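# Set both shakers upright in the holder's wells

## Task

Get every shaker standing upright, each one in a separate well of the holder, while the holder stays flat on its base; afterwards neither hand may touch anything.

## Robot and tools

Robot: two arms, left_arm (left hand) and right_arm (right hand), on either side of a table. Scene frame: origin at table height, halfway between the nominal bases; +x out over the table, +z up, left_arm on the +y side (these names do not match image sides). Calibrated bases: left_arm at (-0.027, +0.373, +0.009) m, right_arm at (-0.013, -0.376, +0.020) m, each turned slightly about z. A camera stand sits behind the arms. Cameras: cam_high and cam_low, both 896x504.

Hand point: a spot fixed to the palm, 0.05 m in front of it and 0.15 m from the wrist face along the fingers. Its +z runs along straight fingers, +y out of the palm, +x across the palm away from the thumb on the right hand; on the left hand +x points toward the thumb. Straight fingertips extend 0.06-0.07 m past the point and sit 0.06 m behind it along -y. A wrist bracket on the little-finger side juts out 0.10 m across the palm and can collide.

Row layout (shared by execute_actions and move): one flat list of 28 numbers, each in [-1, 1], covering both arms even if one is idle. Order: left dx, dy, dz, rx, ry, rz; left little, ring, middle, index, thumb_bend, thumb_turn, force_limit, speed; then the same 14 for the right arm. dx..rz are an offset, not a pose: they count from that arm's Hand target as it stood when the action or move began, along that Hand target's own axes. 1.0 equals 0.6 m of travel or 180 degrees; rx, ry, rz form one rotation vector. Resending the same offset moves the arm further. All zeros in the six pose numbers re-requests the current Hand target. Finger and thumb numbers are absolute targets: +1 open/straight, -1 curled; thumb_turn +1 beside the palm, -1 across in front of it. force_limit maps -1..+1 to roughly 0..10 N at the fingertip (0..15 N for the two thumb motors). speed rises from near zero at -1 to full at +0.48 and stays full above; use -0.94 or lower for a gentle close. Each hand's eight numbers are always taken literally: to leave a hand alone, repeat its last sent eight; before any were sent, use its hand_measured six plus hand_force_limit and hand_speed. With the thumb turned across (-1), the hand can wrap objects about 0.035-0.065 m thick, or a handle down to about 0.025 m.

execute_actions(actions, cameras): actions is a list of actions; each action is a list of 1-15 rows, one per 1/30 s step, and a short action repeats its final row to fill 15 steps. Every row in an action is measured from that action's starting Hand target. Images are returned only when actions is empty or cameras names them; ["all"] gives every camera, an unknown name invalidates the call.

move(target, speed, blend, blocking, cameras): target is one 28-number row or up to 15 rows; all rows are offsets from the same starting Hand targets, not chained. speed is top path speed in m/s (0.002-4.3, default 0.25; turning capped at twice that in rad/s), one value or one per target. blend, in metres, rounds corners between listed targets; 0 stops at each. blocking=false returns after about 0.5 s while motion continues. Paths are straight, end together, take at least 0.5 s and are cut at 10 s. They do not avoid obstacles or the other arm; keep paths away from an arm's own base. The result adds a move: line such as done, off_target, moving, held or fault, plus limits acted (paced = pose clipped, held = steps withheld).

wait(seconds 0-10, cameras) lets time pass with commands held; stop(cameras) brakes a running move; zoom_image(camera cam_high or cam_low, region [x0, y0, x1, y1] pixels, at most 504 per side) enlarges the newest image; show_instructions shows the reference pages; finished_scene(scene 1, optional) ends the scene for good.

Results: end_effector_position (m) and end_effector_quat_wxyz in the scene frame; Hand target (the last commanded pose after clipping, base for next offsets); joint positions, velocities and torques; hand_measured, hand_stopped_by (moving, target, force, stalled, fault), hand_load_n (positive when the finger is pushed open), hand_force_limit, hand_speed. A falling load reading is the only sign a grip was lost.

Behaviour notes: commanded orientation is clipped to within 40 degrees of the current one each step. Arms often rest 1-3 cm (sometimes 5 cm) short, usually low, without any contact; send the missing distance as a new offset. A blocked arm keeps pushing until commanded back past its hand point. Motors heat when holding loads, reaching out or pushing; MOTOR HOT warns, and at 100 °C the arm drops for 30-60 s. Thinking time lets the scene run.

Avoid: anything leaving the table, dropping or releasing moving objects, fast impacts, hard pushes, heavy strain on fingers, and any contact or squeeze between the two hands, which can end the scene. Objects may occasionally be nudged by outside pushes. Before finishing, open both hands and withdraw so the shakers stand on their own.

Each tool is called after "Request:" as name(argument=value, ...), one argument or row to a line, values as JSON.

Reference images:

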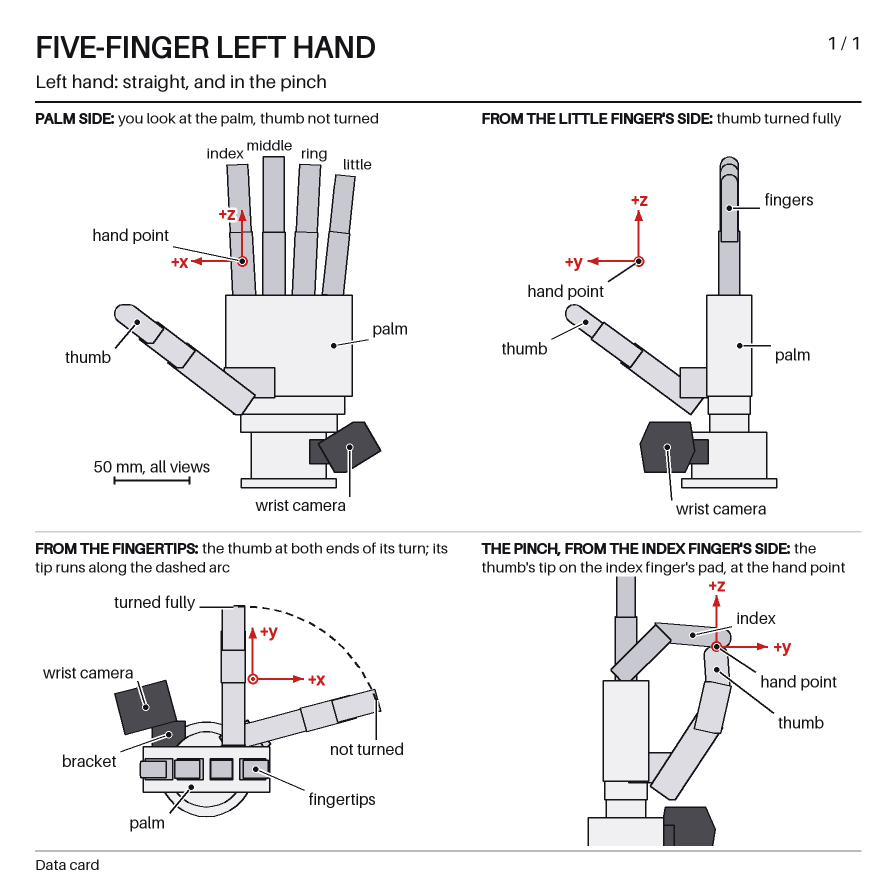

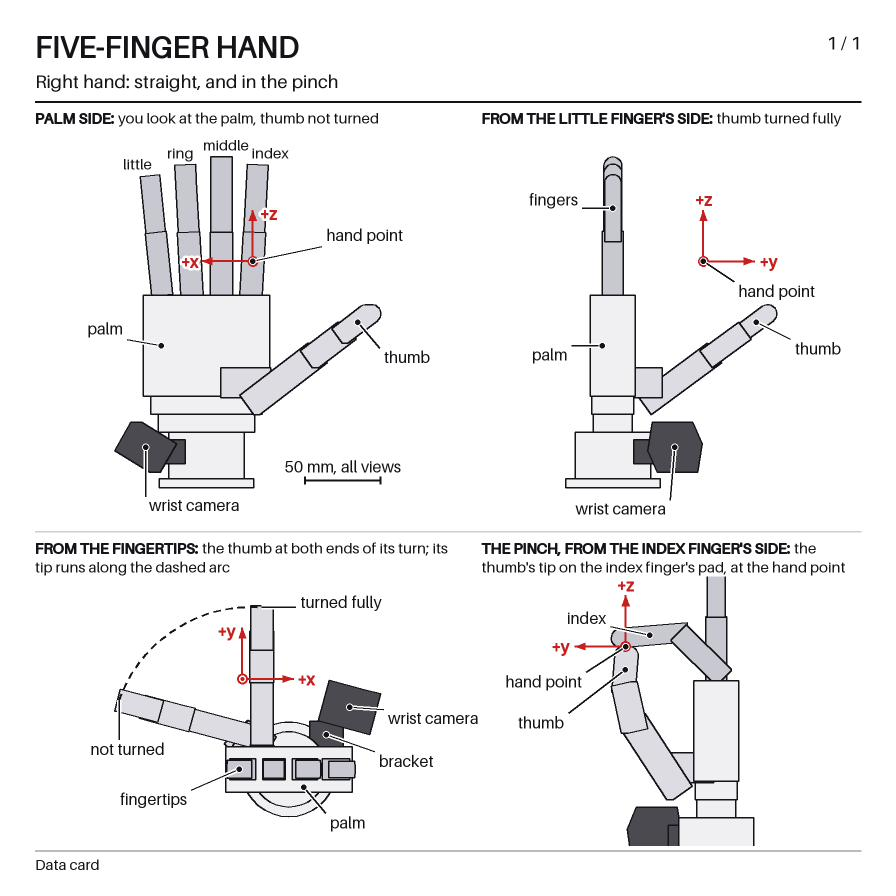

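## Session

Request:
execute_actions(
  actions=[],
)

Scene clock: 0.00 s.
left_arm: end_effector_position=(+0.4949, +0.0747, +0.1458) hand_measured=(+1.000, +1.000, +1.000, +1.000, +1.000, +1.000) hand_load_n=(+0.0, +0.0, +0.0, +0.0, +0.0, +0.0) hand_stopped_by=(target, target, target, target, target, target) hand_force_limit=0.00 hand_speed=-0.80 end_effector_quat_wxyz=(-0.159, -0.550, +0.819, -0.026) | right_arm: end_effector_position=(+0.6638, -0.1960, +0.3421) hand_measured=(+1.000, +1.000, +1.000, +1.000, +1.000, +1.000) hand_load_n=(+0.0, +0.0, +0.0, +0.0, +0.0, +0.0) hand_stopped_by=(target, target, target, target, target, target) hand_force_limit=0.00 hand_speed=-0.80 end_effector_quat_wxyz=(+0.486, -0.033, +0.871, -0.060)
Joint positions: left_arm=[-0.34 2.237 2.213 -1.687 0.292 0.03] | right_arm=[0.225 1.528 1.353 -0.399 0.291 1.594]
Joint velocities: within noise
Joint torques (N m): no reading
Heat: left arm: hottest wrist pitch 20 °C; right arm: hottest wrist roll 22 °C.
Hand target: left_arm +0.4996, +0.0728, +0.1479; -0.155, -0.550, +0.820, -0.032 | right_arm +0.6694, -0.1945, +0.3617; +0.501, -0.030, +0.863, -0.057

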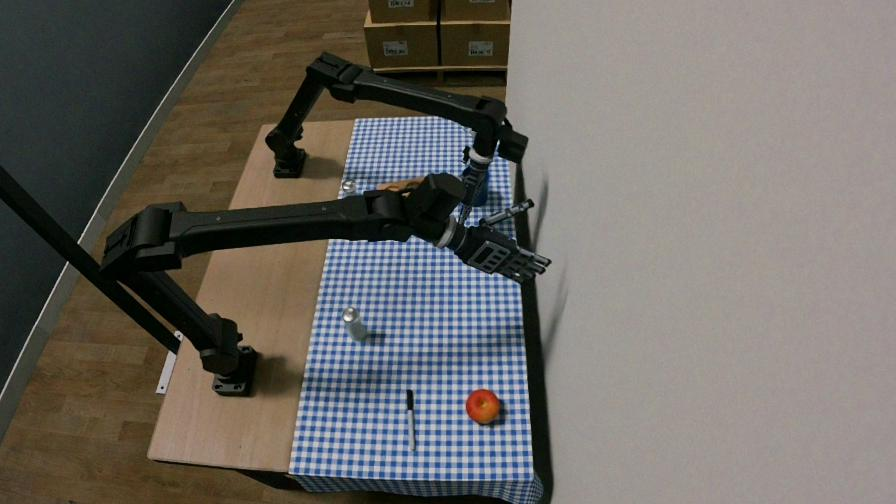

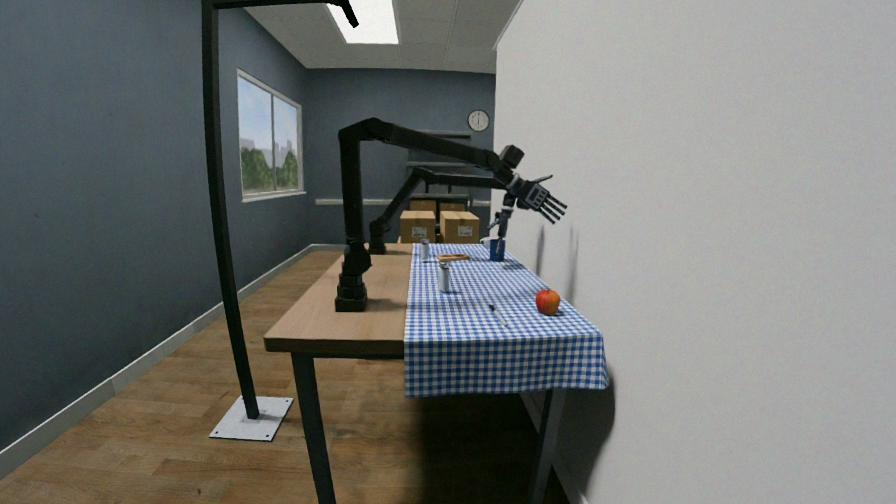

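Request:
zoom_image(
  camera="cam_high",
  region=[300, 110, 560, 256],
)

Request:
zoom_image(
  camera="cam_low",
  region=[380, 200, 580, 320],
)

Request:
zoom_image(
  camera="cam_high",
  region=[310, 270, 420, 370],
)

Scaled by 1.938 from the camera's 896x504 image, which has a finer 1280x720 frame.

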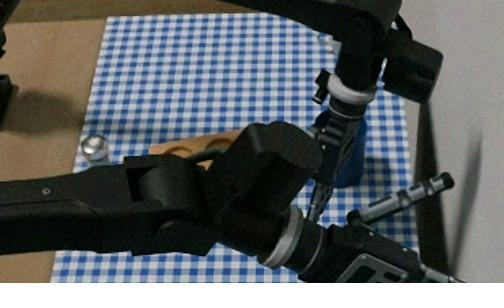

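Scaled by 2.520 from the camera's 896x504 image, which has a finer 1280x720 frame.

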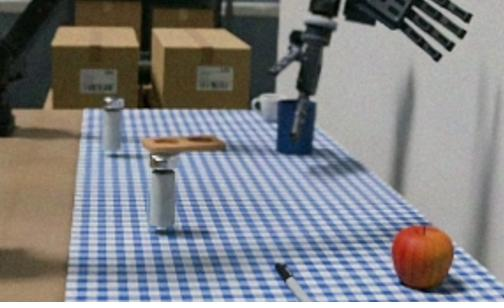

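Scaled by 4.582 from the camera's 896x504 image, which has a finer 1280x720 frame.

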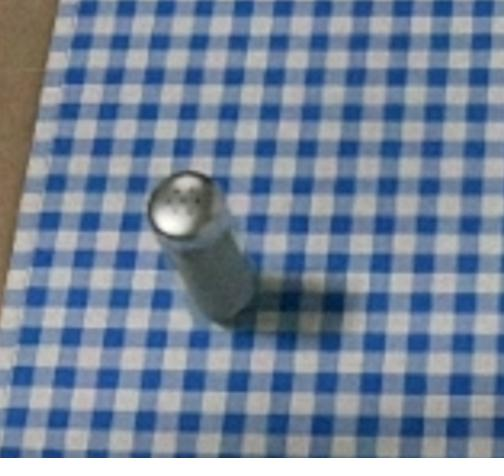

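Request:
move(
  target=[
    [0.0819,0.0335,-0.2692,0,0,0,1,1,1,1,1,1,0,-0.2, 0.15,-0.087,-0.23,-0.0444,-0.0489,-0.2572,1,1,1,1,1,1,0,-0.2],
    [-0.3022,0.4818,-0.3865,0.362,-0.0655,0.0895,1,1,1,1,1,-1,0,-0.2,0.3143,-0.1743,-0.4718,-0.0888,-0.0978,-0.5144,1,1,1,1,1,-1,0,-0.2],
  ],
  blend=[0.05,0],
  speed=0.25,
  cameras=["all"],
)

Scene clock: 37.10 s.
left_arm: end_effector_position=(+0.3481, +0.3985, +0.3485) hand_measured=(+1.000, +1.000, +1.000, +1.000, +1.000, -1.000) hand_load_n=(+0.0, +0.0, +0.0, +0.0, +0.0, +0.0) hand_stopped_by=(target, target, target, target, target, target) hand_force_limit=0.00 hand_speed=-0.20 end_effector_quat_wxyz=(+0.241, -0.441, +0.748, -0.433) | right_arm: end_effector_position=(+0.3335, -0.2961, +0.3598) hand_measured=(+1.000, +1.000, +1.000, +1.000, +1.000, -1.000) hand_load_n=(+0.0, +0.0, +0.0, +0.0, +0.0, +0.0) hand_stopped_by=(target, target, target, target, target, target) hand_force_limit=0.00 hand_speed=-0.20 end_effector_quat_wxyz=(-0.416, +0.707, -0.492, +0.291)
Joint positions: left_arm=[0.461 0.988 1.14 -0.948 0.777 0.596] | right_arm=[-0.022 0.743 0.973 -0.76 -0.298 -0.173]
Joint torques (N m): left_arm=[0.21 -6.07 10.82 1.63 0.56 0.25] | right_arm=[-0.26 -2.96 8.42 1.2 -0.23 0]
Heat: left arm: hottest elbow 24 °C; right arm: hottest elbow 30 °C.
Hand target: left_arm +0.3499, +0.3999, +0.3499; +0.250, -0.433, +0.750, -0.433 | right_arm +0.3295, -0.2996, +0.3520; -0.410, +0.709, -0.497, +0.286
Off the commanded pose: left_arm 0.003 m, 1 deg | right_arm 0.009 m, 1 deg.
move: done

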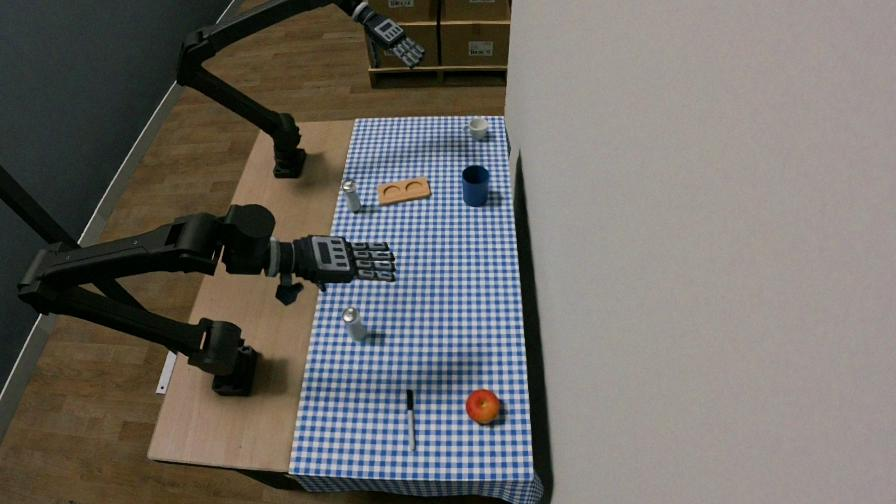

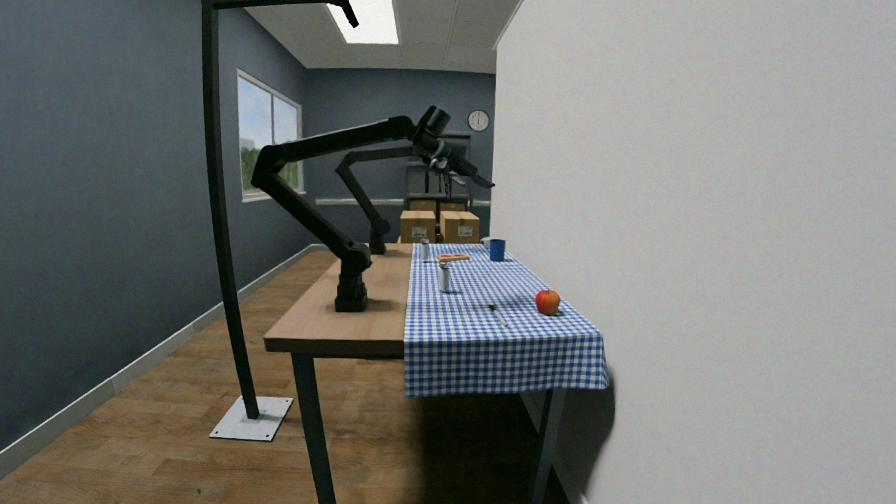

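Request:
zoom_image(
  camera="cam_high",
  region=[330, 160, 450, 228],
)

Request:
zoom_image(
  camera="cam_low",
  region=[405, 225, 485, 275],
)

Scaled by 4.200 from the camera's 896x504 image, which has a finer 1280x720 frame.

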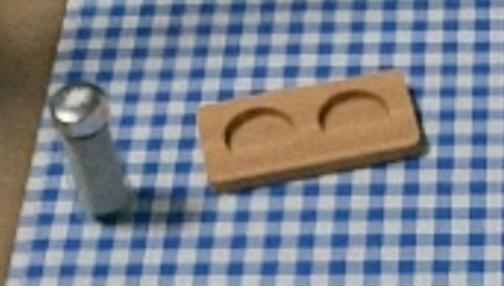

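Scaled by 6.300 from the camera's 896x504 image, which has a finer 1280x720 frame.

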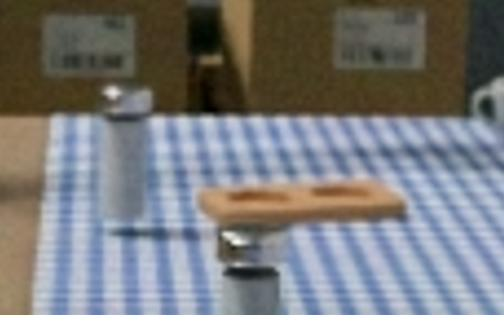

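Request:
zoom_image(
  camera="cam_high",
  region=[260, 200, 410, 310],
)

Scaled by 3.360 from the camera's 896x504 image, which has a finer 1280x720 frame.

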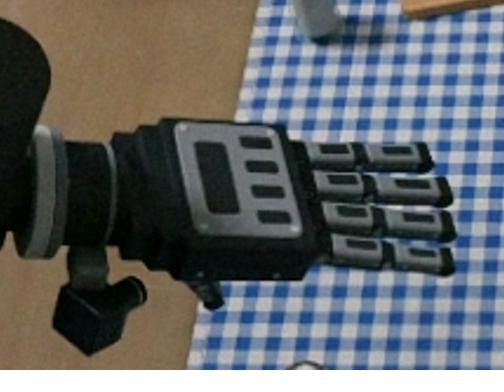

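Request:
zoom_image(
  camera="cam_low",
  region=[390, 90, 510, 210],
)

Scaled by 4.200 from the camera's 896x504 image, which has a finer 1280x720 frame.

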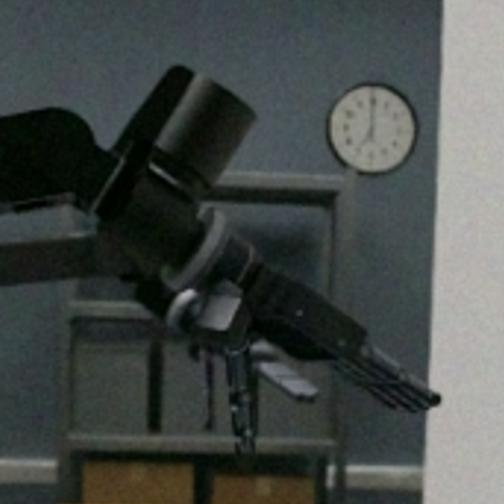

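Request:
zoom_image(
  camera="cam_high",
  region=[340, 0, 440, 80],
)

Scaled by 5.040 from the camera's 896x504 image, which has a finer 1280x720 frame.

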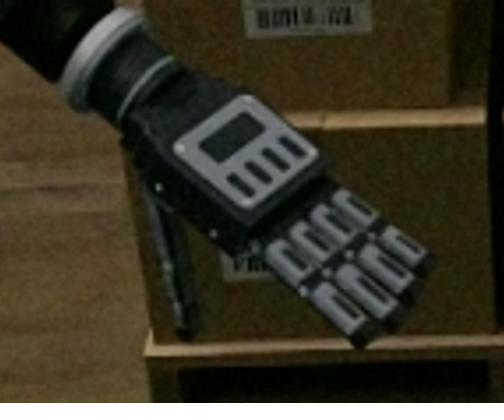

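Request:
move(
  target=[0.4275,0.2707,0.148,0.0555,0.0404,0.0188,1,1,0.6,0.6,1,-1,0,-0.2,-0.1093,0.2992,0.105,0.0556,-0.0249,-0.0122,1,1,0.6,0.6,1,-1,0,-0.2],
  speed=0.2,
  cameras=["all"],
)

Request:
zoom_image(
  camera="cam_high",
  region=[280, 220, 440, 360],
)

Request:
zoom_image(
  camera="cam_low",
  region=[380, 170, 500, 300],
)

Request:
zoom_image(
  camera="cam_high",
  region=[300, 110, 440, 230],
)

Scene clock: 71.67 s.
left_arm: end_effector_position=(+0.2151, +0.1829, +0.1576) hand_measured=(+1.000, +1.000, +0.600, +0.600, +1.000, -1.000) hand_load_n=(+0.0, +0.0, +0.0, +0.0, +0.0, +0.0) hand_stopped_by=(target, target, target, target, target, target) hand_force_limit=0.00 hand_speed=-0.20 end_effector_quat_wxyz=(+0.248, -0.358, +0.744, -0.507) | right_arm: end_effector_position=(+0.2723, -0.2528, +0.1609) hand_measured=(+1.000, +1.000, +0.600, +0.600, +1.000, -1.000) hand_load_n=(+0.0, +0.0, +0.0, +0.0, +0.0, +0.0) hand_stopped_by=(target, target, target, target, target, target) hand_force_limit=0.00 hand_speed=-0.20 end_effector_quat_wxyz=(-0.474, +0.696, -0.445, +0.303)
Joint positions: left_arm=[-0.421 0.421 0.303 -0.26 0.192 0.083] | right_arm=[0.151 0.452 0.291 -0.224 -0.231 -0.093]
Joint torques (N m): left_arm=[0.5 -0.09 11.88 2.24 -0.12 -0.07] | right_arm=[1.26 -0.09 8.8 2.88 0.06 0.14]
Heat: left arm: hottest elbow 25 °C; right arm: hottest elbow 29 °C.
Hand target: left_arm +0.2177, +0.1800, +0.1646; +0.251, -0.358, +0.736, -0.516 | right_arm +0.2738, -0.2499, +0.1652; -0.484, +0.691, -0.440, +0.308
Off the commanded pose: left_arm 0.008 m, 1 deg | right_arm 0.005 m, 1 deg.
move: done

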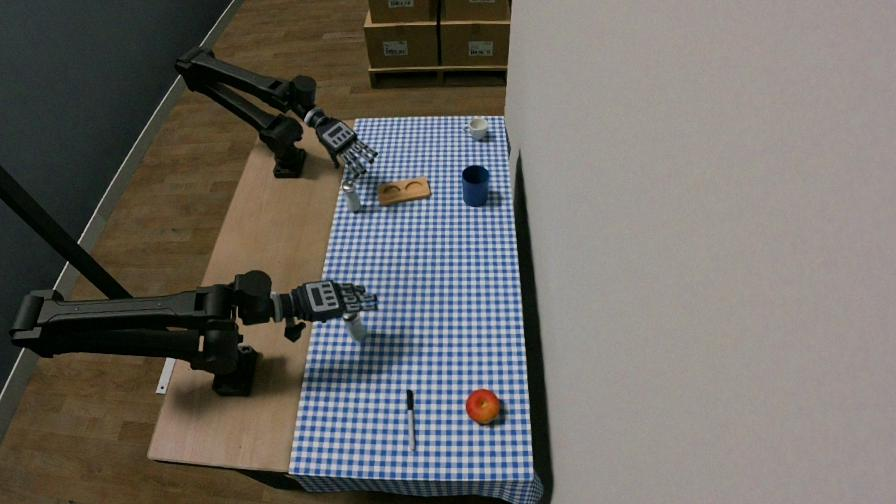

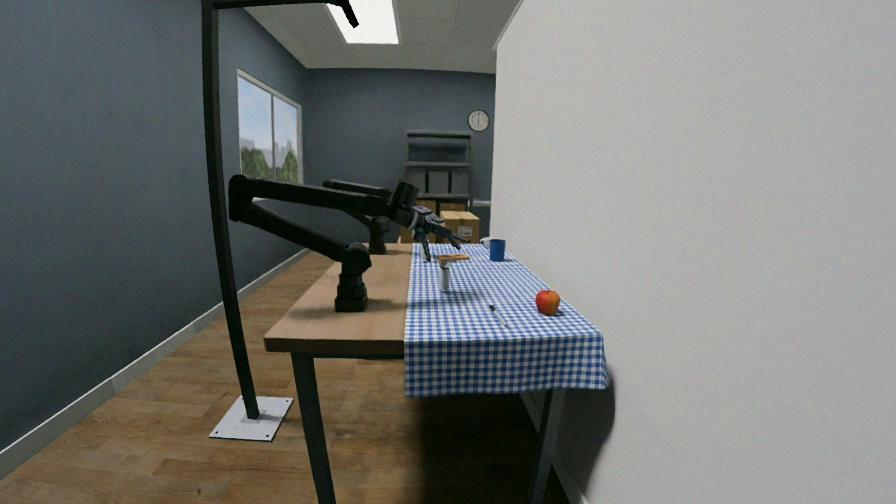

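Scaled by 3.150 from the camera's 896x504 image, which has a finer 1280x720 frame.

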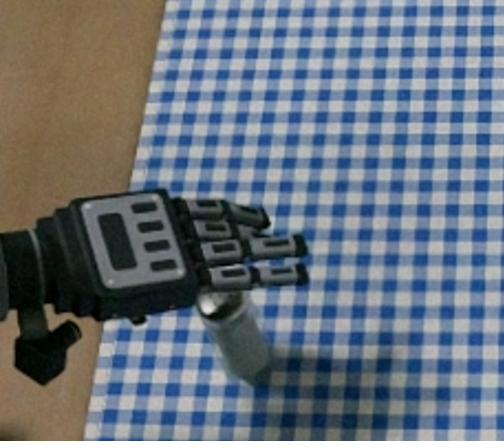

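Scaled by 3.877 from the camera's 896x504 image, which has a finer 1280x720 frame.

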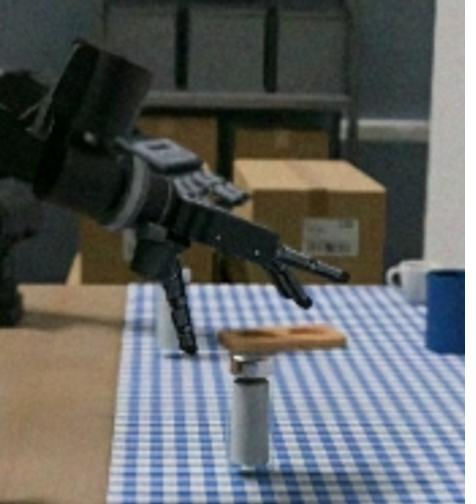

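Scaled by 3.600 from the camera's 896x504 image, which has a finer 1280x720 frame.

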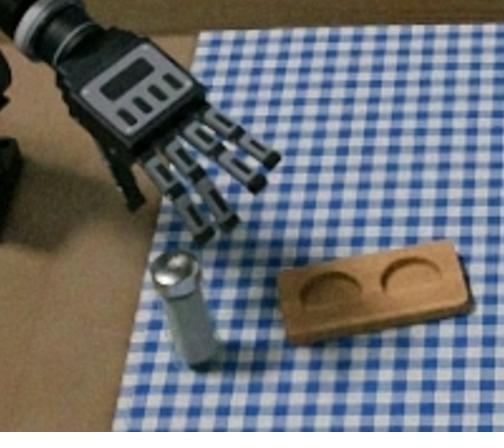

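Request:
zoom_image(
  camera="cam_low",
  region=[400, 195, 460, 275],
)

Scaled by 6.300 from the camera's 896x504 image, which has a finer 1280x720 frame.

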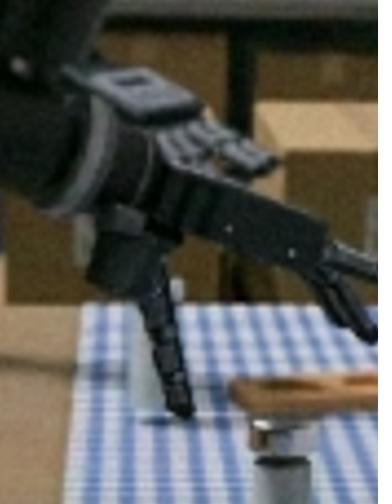

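Request:
move(
  target=[0.02,0.045,0.0352,0,0,0,1,1,0.6,0.6,1,-1,0,-0.2,0.0228,0.0577,0.018,0,0,0,1,1,0.6,0.6,1,-1,0,-0.2],
  speed=0.15,
  cameras=["all"],
)

Request:
zoom_image(
  camera="cam_high",
  region=[300, 260, 400, 360],
)

Request:
zoom_image(
  camera="cam_low",
  region=[400, 210, 500, 300],
)

Request:
zoom_image(
  camera="cam_high",
  region=[310, 130, 410, 230],
)

Scene clock: 95.27 s.
left_arm: end_effector_position=(+0.2179, +0.1684, +0.1286) hand_measured=(+1.000, +1.000, +0.600, +0.600, +1.000, -1.000) hand_load_n=(+0.0, +0.0, +0.0, +0.0, +0.0, +0.0) hand_stopped_by=(target, target, target, target, target, target) hand_force_limit=0.00 hand_speed=-0.20 end_effector_quat_wxyz=(+0.253, -0.358, +0.741, -0.509) | right_arm: end_effector_position=(+0.2760, -0.2612, +0.1305) hand_measured=(+1.000, +1.000, +0.600, +0.600, +1.000, -1.000) hand_load_n=(+0.0, +0.0, +0.0, +0.0, +0.0, +0.0) hand_stopped_by=(target, target, target, target, target, target) hand_force_limit=0.00 hand_speed=-0.20 end_effector_quat_wxyz=(-0.483, +0.692, -0.443, +0.303)
Joint positions: left_arm=[-0.502 0.503 0.234 -0.095 0.111 0.053] | right_arm=[0.08 0.506 0.209 -0.08 -0.306 -0.109]
Joint torques (N m): left_arm=[-0.73 0.21 11.45 2.19 -0.14 -0.1] | right_arm=[0.15 0.85 8.29 2.91 -0.18 -0.01]
Heat: left arm: hottest elbow 28 °C; right arm: hottest elbow 30 °C.
Hand target: left_arm +0.2188, +0.1641, +0.1322; +0.252, -0.358, +0.736, -0.516 | right_arm +0.2782, -0.2631, +0.1291; -0.484, +0.691, -0.440, +0.309
Off the commanded pose: left_arm 0.006 m, 1 deg | right_arm 0.003 m, 1 deg.
move: done

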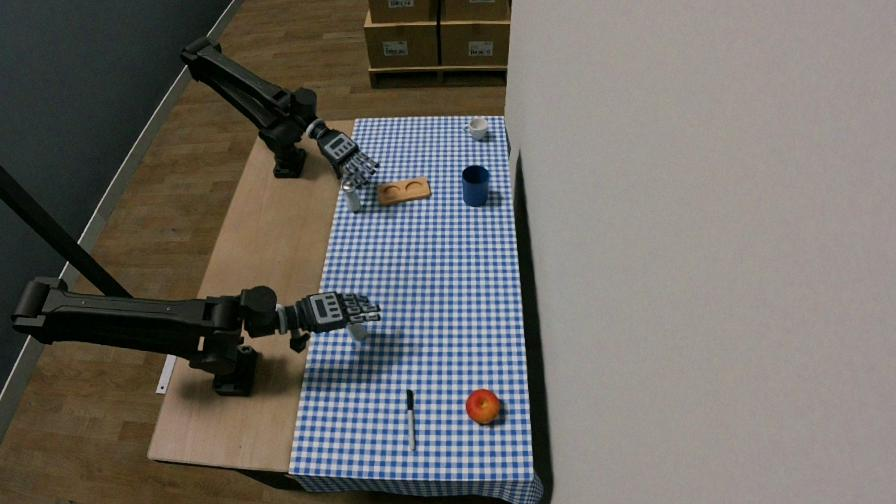

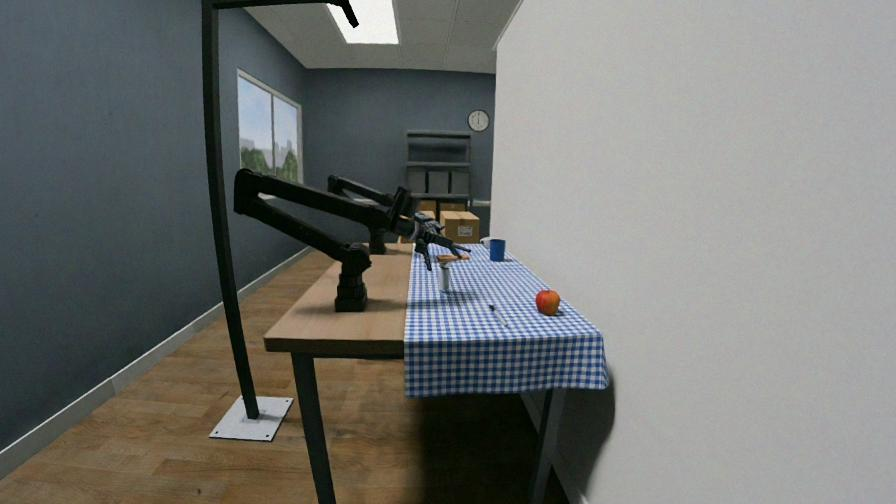

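Scaled by 5.040 from the camera's 896x504 image, which has a finer 1280x720 frame.

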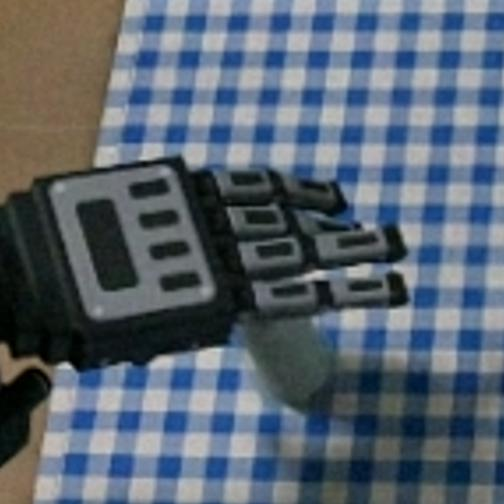

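Scaled by 5.040 from the camera's 896x504 image, which has a finer 1280x720 frame.

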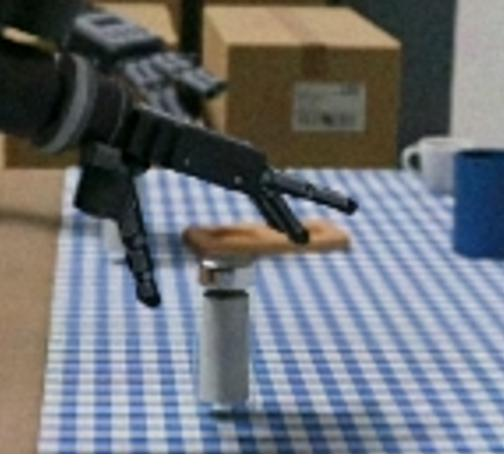

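Scaled by 5.040 from the camera's 896x504 image, which has a finer 1280x720 frame.

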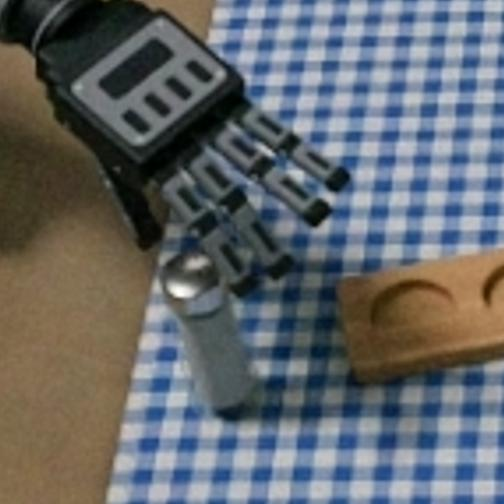

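Request:
move(
  target=[0.006,0.0465,0.0263,0,0,0,1,1,0.6,0.6,1,-1,0,-0.2,0.0042,0.0433,0.0172,0,0,0,1,1,0.6,0.6,1,-1,0,-0.2],
  speed=0.08,
  cameras=["all"],
)

Request:
zoom_image(
  camera="cam_high",
  region=[300, 260, 400, 360],
)

Request:
zoom_image(
  camera="cam_low",
  region=[400, 210, 500, 300],
)

Request:
zoom_image(
  camera="cam_high",
  region=[310, 130, 410, 230],
)

Scene clock: 114.73 s.
left_arm: end_effector_position=(+0.2208, +0.1625, +0.0979) hand_measured=(+1.000, +1.000, +0.600, +0.600, +1.000, -1.000) hand_load_n=(+0.0, +0.0, +0.0, +0.0, +0.0, +0.0) hand_stopped_by=(target, target, target, target, target, target) hand_force_limit=0.00 hand_speed=-0.20 end_effector_quat_wxyz=(+0.254, -0.359, +0.740, -0.509) | right_arm: end_effector_position=(+0.2786, -0.2622, +0.1032) hand_measured=(+1.000, +1.000, +0.600, +0.600, +1.000, -1.000) hand_load_n=(+0.0, +0.0, +0.0, +0.0, +0.0, +0.0) hand_stopped_by=(target, target, target, target, target, target) hand_force_limit=0.00 hand_speed=-0.20 end_effector_quat_wxyz=(-0.483, +0.692, -0.442, +0.302)
Joint positions: left_arm=[-0.525 0.614 0.169 0.082 0.087 0.044] | right_arm=[0.07 0.597 0.15 0.07 -0.318 -0.114]
Joint torques (N m): left_arm=[-0.62 -0.26 10.73 2.14 -0.17 0.01] | right_arm=[-0.32 1.08 7.77 3.02 -0.14 0.03]
Heat: left arm: hottest elbow 30 °C; right arm: hottest elbow 32 °C.
Hand target: left_arm +0.2208, +0.1580, +0.1005; +0.251, -0.359, +0.736, -0.516 | right_arm +0.2799, -0.2650, +0.1010; -0.484, +0.691, -0.440, +0.308
Off the commanded pose: left_arm 0.005 m, 1 deg | right_arm 0.004 m, 1 deg.
move: done

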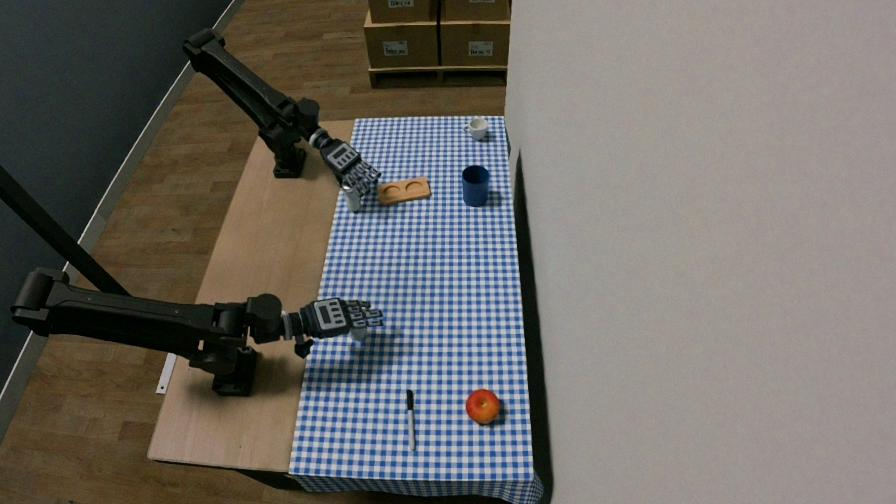

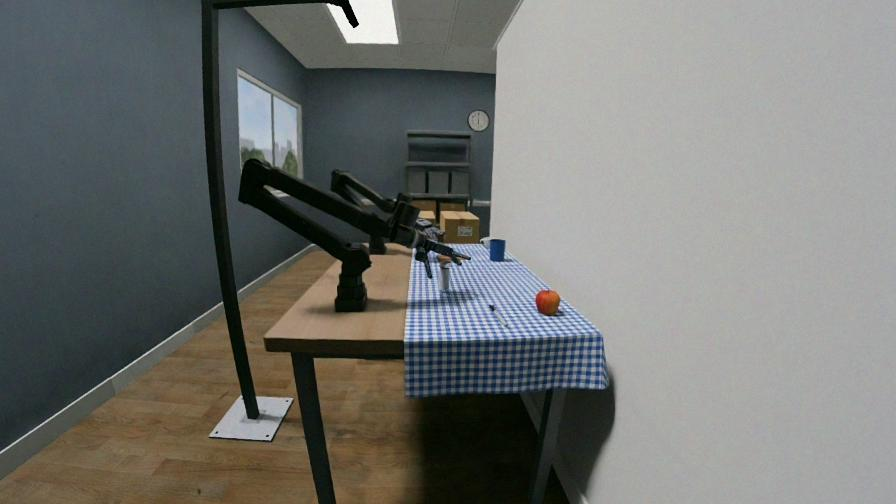

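Scaled by 5.040 from the camera's 896x504 image, which has a finer 1280x720 frame.

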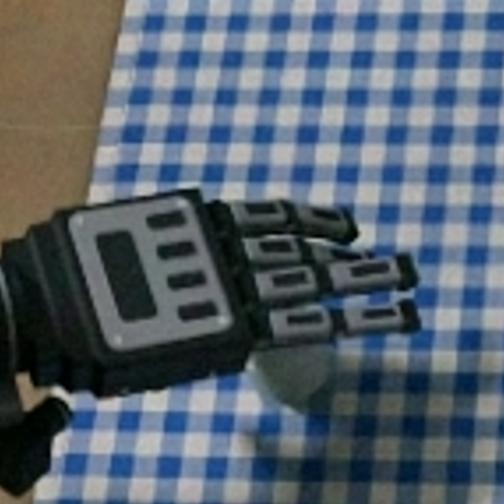

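Scaled by 5.040 from the camera's 896x504 image, which has a finer 1280x720 frame.

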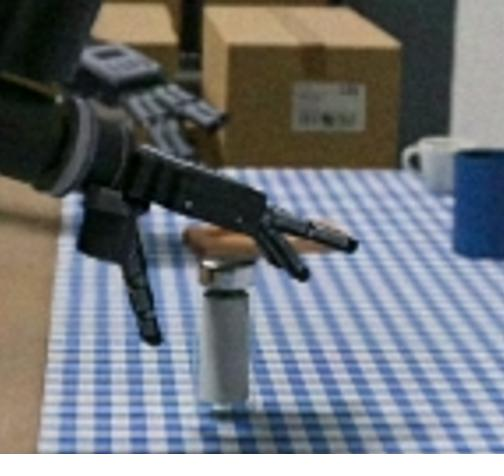

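Scaled by 5.040 from the camera's 896x504 image, which has a finer 1280x720 frame.

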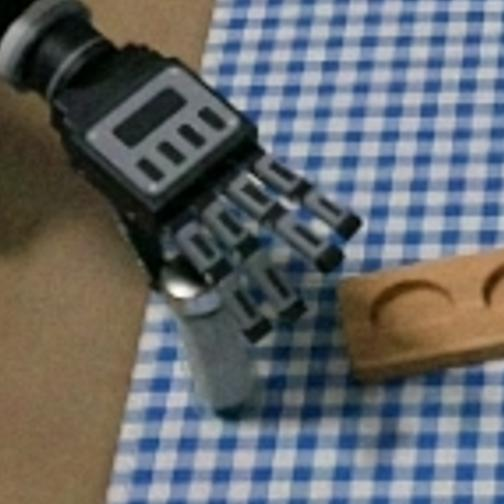

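Request:
execute_actions(
  actions=[
    [[0,0,0,0,0,0,1,1,0.38,0.38,0.45,-1,-0.5,-0.6,0,0,0,0,0,0,1,1,0.38,0.38,0.45,-1,-0.5,-0.6]],
  ],
  cameras=["all"],
)

Request:
zoom_image(
  camera="cam_low",
  region=[400, 210, 500, 300],
)

Request:
zoom_image(
  camera="cam_high",
  region=[310, 130, 410, 230],
)

Request:
zoom_image(
  camera="cam_high",
  region=[300, 260, 400, 360],
)

Scene clock: 119.43 s.
left_arm: end_effector_position=(+0.2208, +0.1625, +0.0979) hand_measured=(+1.000, +1.000, +0.380, +0.380, +0.450, -1.000) hand_load_n=(+0.0, -0.5, +0.0, +0.0, +0.5, -0.5) hand_stopped_by=(target, target, target, target, target, target) hand_force_limit=-0.50 hand_speed=-0.60 end_effector_quat_wxyz=(+0.253, -0.359, +0.740, -0.509) | right_arm: end_effector_position=(+0.2786, -0.2623, +0.1032) hand_measured=(+1.000, +1.000, +0.380, +0.380, +0.450, -1.000) hand_load_n=(+0.0, +0.0, +0.0, +0.0, +0.0, +0.0) hand_stopped_by=(target, target, target, target, target, target) hand_force_limit=-0.50 hand_speed=-0.60 end_effector_quat_wxyz=(-0.483, +0.693, -0.442, +0.303)
Joint positions: left_arm=[-0.525 0.614 0.169 0.082 0.087 0.043] | right_arm=[0.07 0.597 0.15 0.07 -0.318 -0.115]
Joint torques (N m): left_arm=[-0.09 -0.09 10.84 2.35 -0.15 -0.08] | right_arm=[-0.67 0.44 7.86 3.11 -0.21 -0.02]
Heat: left arm: hottest elbow 29 °C; right arm: hottest elbow 31 °C.
Hand target: left_arm +0.2208, +0.1580, +0.1005; +0.251, -0.359, +0.736, -0.516 | right_arm +0.2799, -0.2650, +0.1010; -0.483, +0.691, -0.440, +0.308
Off the commanded pose: left_arm 0.005 m, 1 deg | right_arm 0.004 m, 1 deg.

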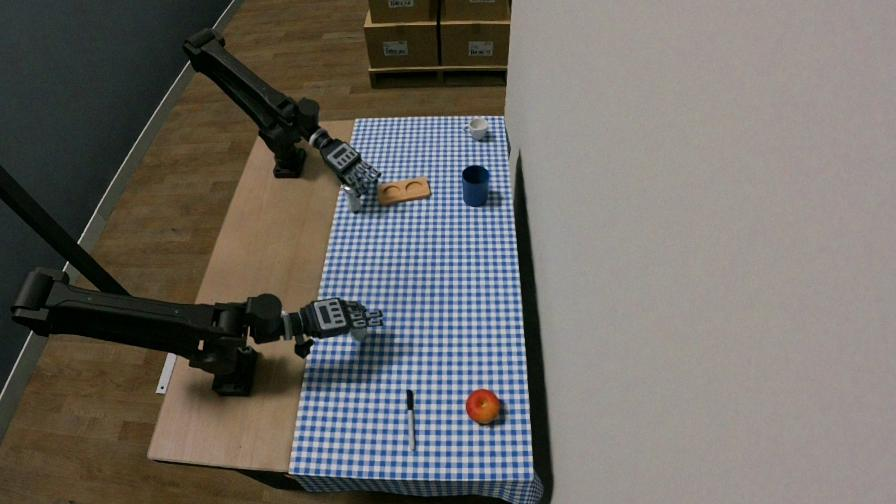

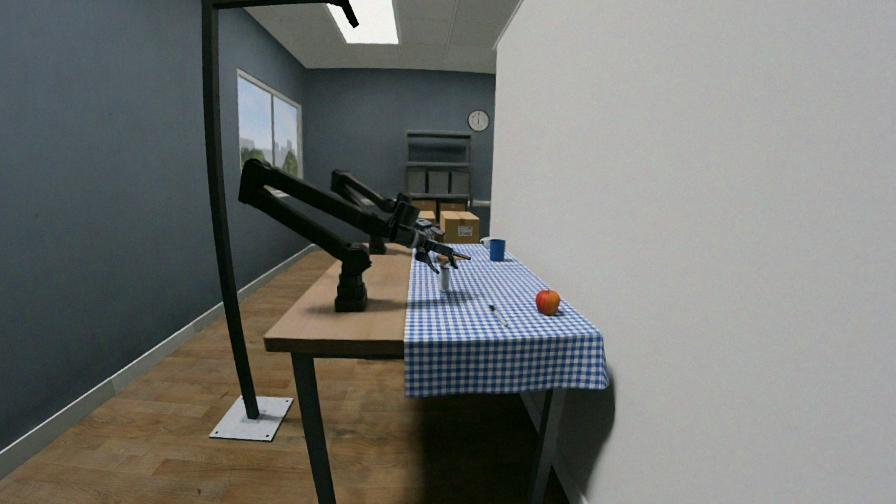

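Scaled by 5.040 from the camera's 896x504 image, which has a finer 1280x720 frame.

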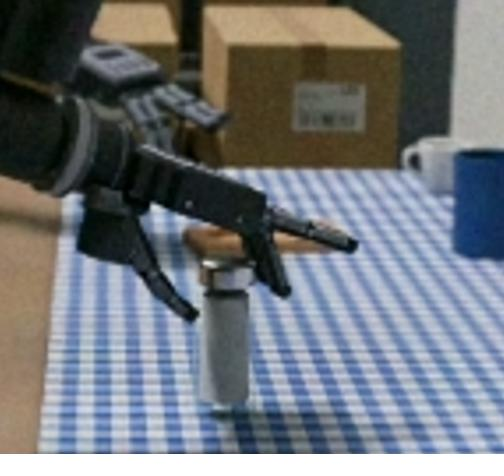

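Scaled by 5.040 from the camera's 896x504 image, which has a finer 1280x720 frame.

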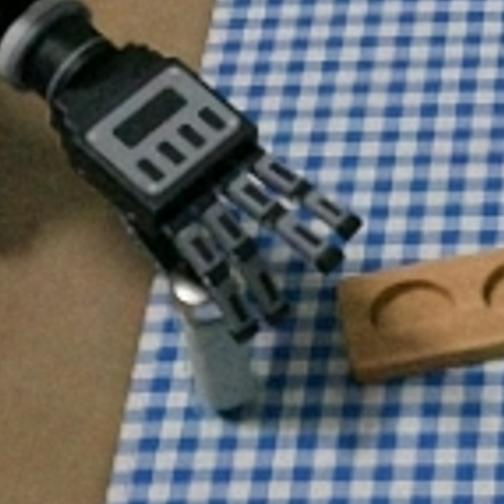

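Scaled by 5.040 from the camera's 896x504 image, which has a finer 1280x720 frame.

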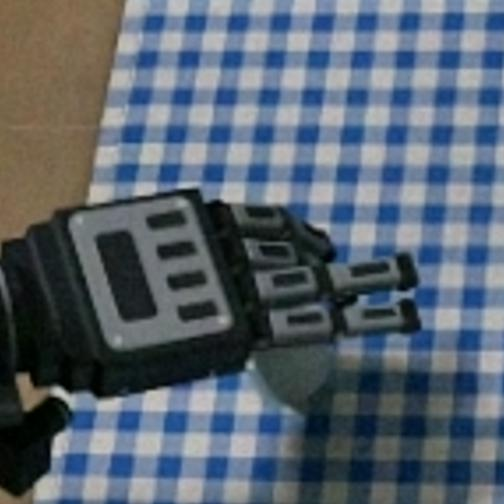

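Request:
execute_actions(
  actions=[
    [[0,0,0,0,0,0,1,1,0.2,0.2,0.45,-1,-0.5,-0.6,0,0,0,0,0,0,1,1,0.2,0.2,0.45,-1,-0.5,-0.6]],
  ],
  cameras=["all"],
)

Request:
zoom_image(
  camera="cam_low",
  region=[400, 210, 500, 300],
)

Request:
zoom_image(
  camera="cam_high",
  region=[310, 130, 410, 230],
)

Scene clock: 123.63 s.
left_arm: end_effector_position=(+0.2209, +0.1625, +0.0979) hand_measured=(+1.000, +1.000, +0.200, +0.204, +0.452, -1.000) hand_load_n=(+0.0, +0.0, +0.0, +5.5, +5.5, -0.5) hand_stopped_by=(target, target, target, force, target, target) hand_force_limit=-0.50 hand_speed=-0.60 end_effector_quat_wxyz=(+0.253, -0.359, +0.740, -0.509) | right_arm: end_effector_position=(+0.2791, -0.2622, +0.1040) hand_measured=(+1.000, +1.000, +0.200, +0.200, +0.450, -1.000) hand_load_n=(+0.0, -0.5, +0.0, +0.5, +0.0, -0.5) hand_stopped_by=(target, target, target, target, target, target) hand_force_limit=-0.50 hand_speed=-0.60 end_effector_quat_wxyz=(-0.484, +0.692, -0.441, +0.304)
Joint positions: left_arm=[-0.525 0.614 0.169 0.082 0.087 0.043] | right_arm=[0.07 0.597 0.15 0.074 -0.319 -0.115]
Joint torques (N m): left_arm=[-0.5 -0.09 10.67 2.3 -0.15 -0.04] | right_arm=[-1.26 0.91 7.75 2.84 -0.22 -0.06]
Heat: left arm: hottest elbow 29 °C; right arm: hottest elbow 31 °C.
Hand target: left_arm +0.2208, +0.1580, +0.1004; +0.252, -0.359, +0.736, -0.516 | right_arm +0.2799, -0.2650, +0.1010; -0.483, +0.691, -0.440, +0.308
Off the commanded pose: left_arm 0.005 m, 1 deg | right_arm 0.004 m, 1 deg.

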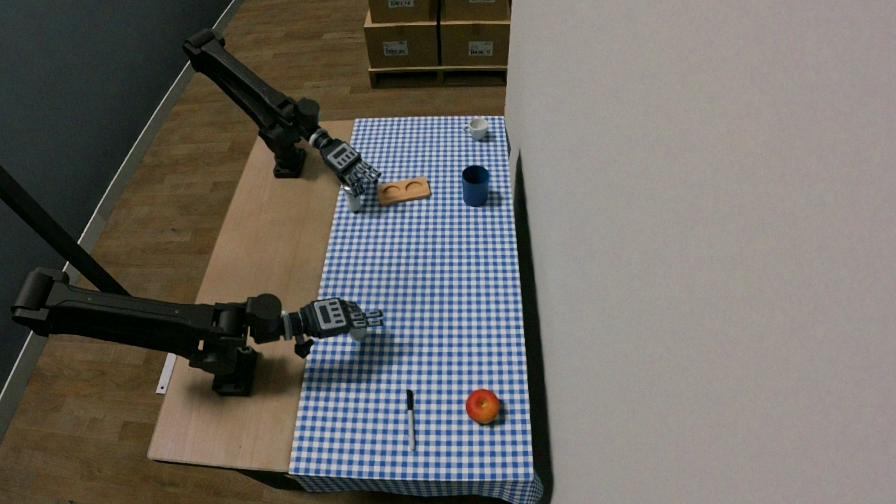

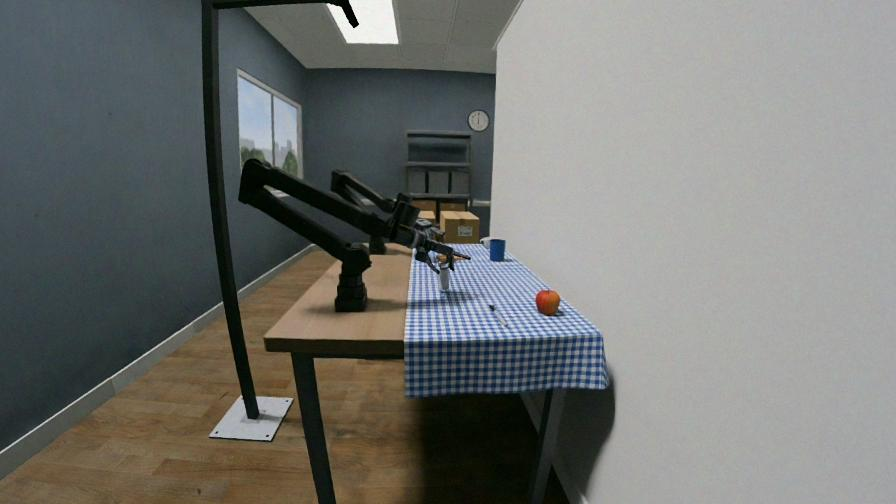

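Scaled by 5.040 from the camera's 896x504 image, which has a finer 1280x720 frame.

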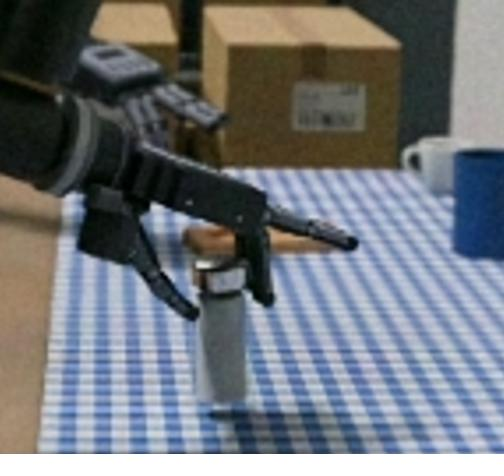

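Scaled by 5.040 from the camera's 896x504 image, which has a finer 1280x720 frame.

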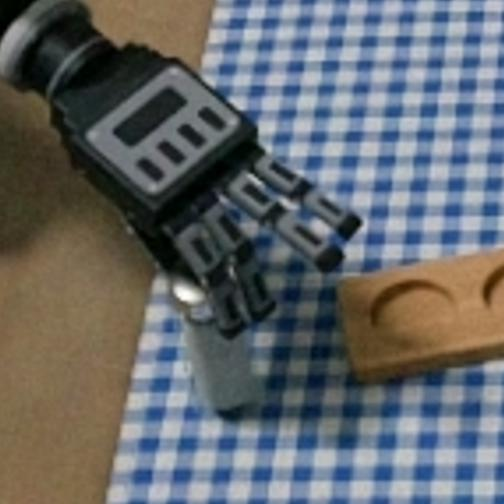

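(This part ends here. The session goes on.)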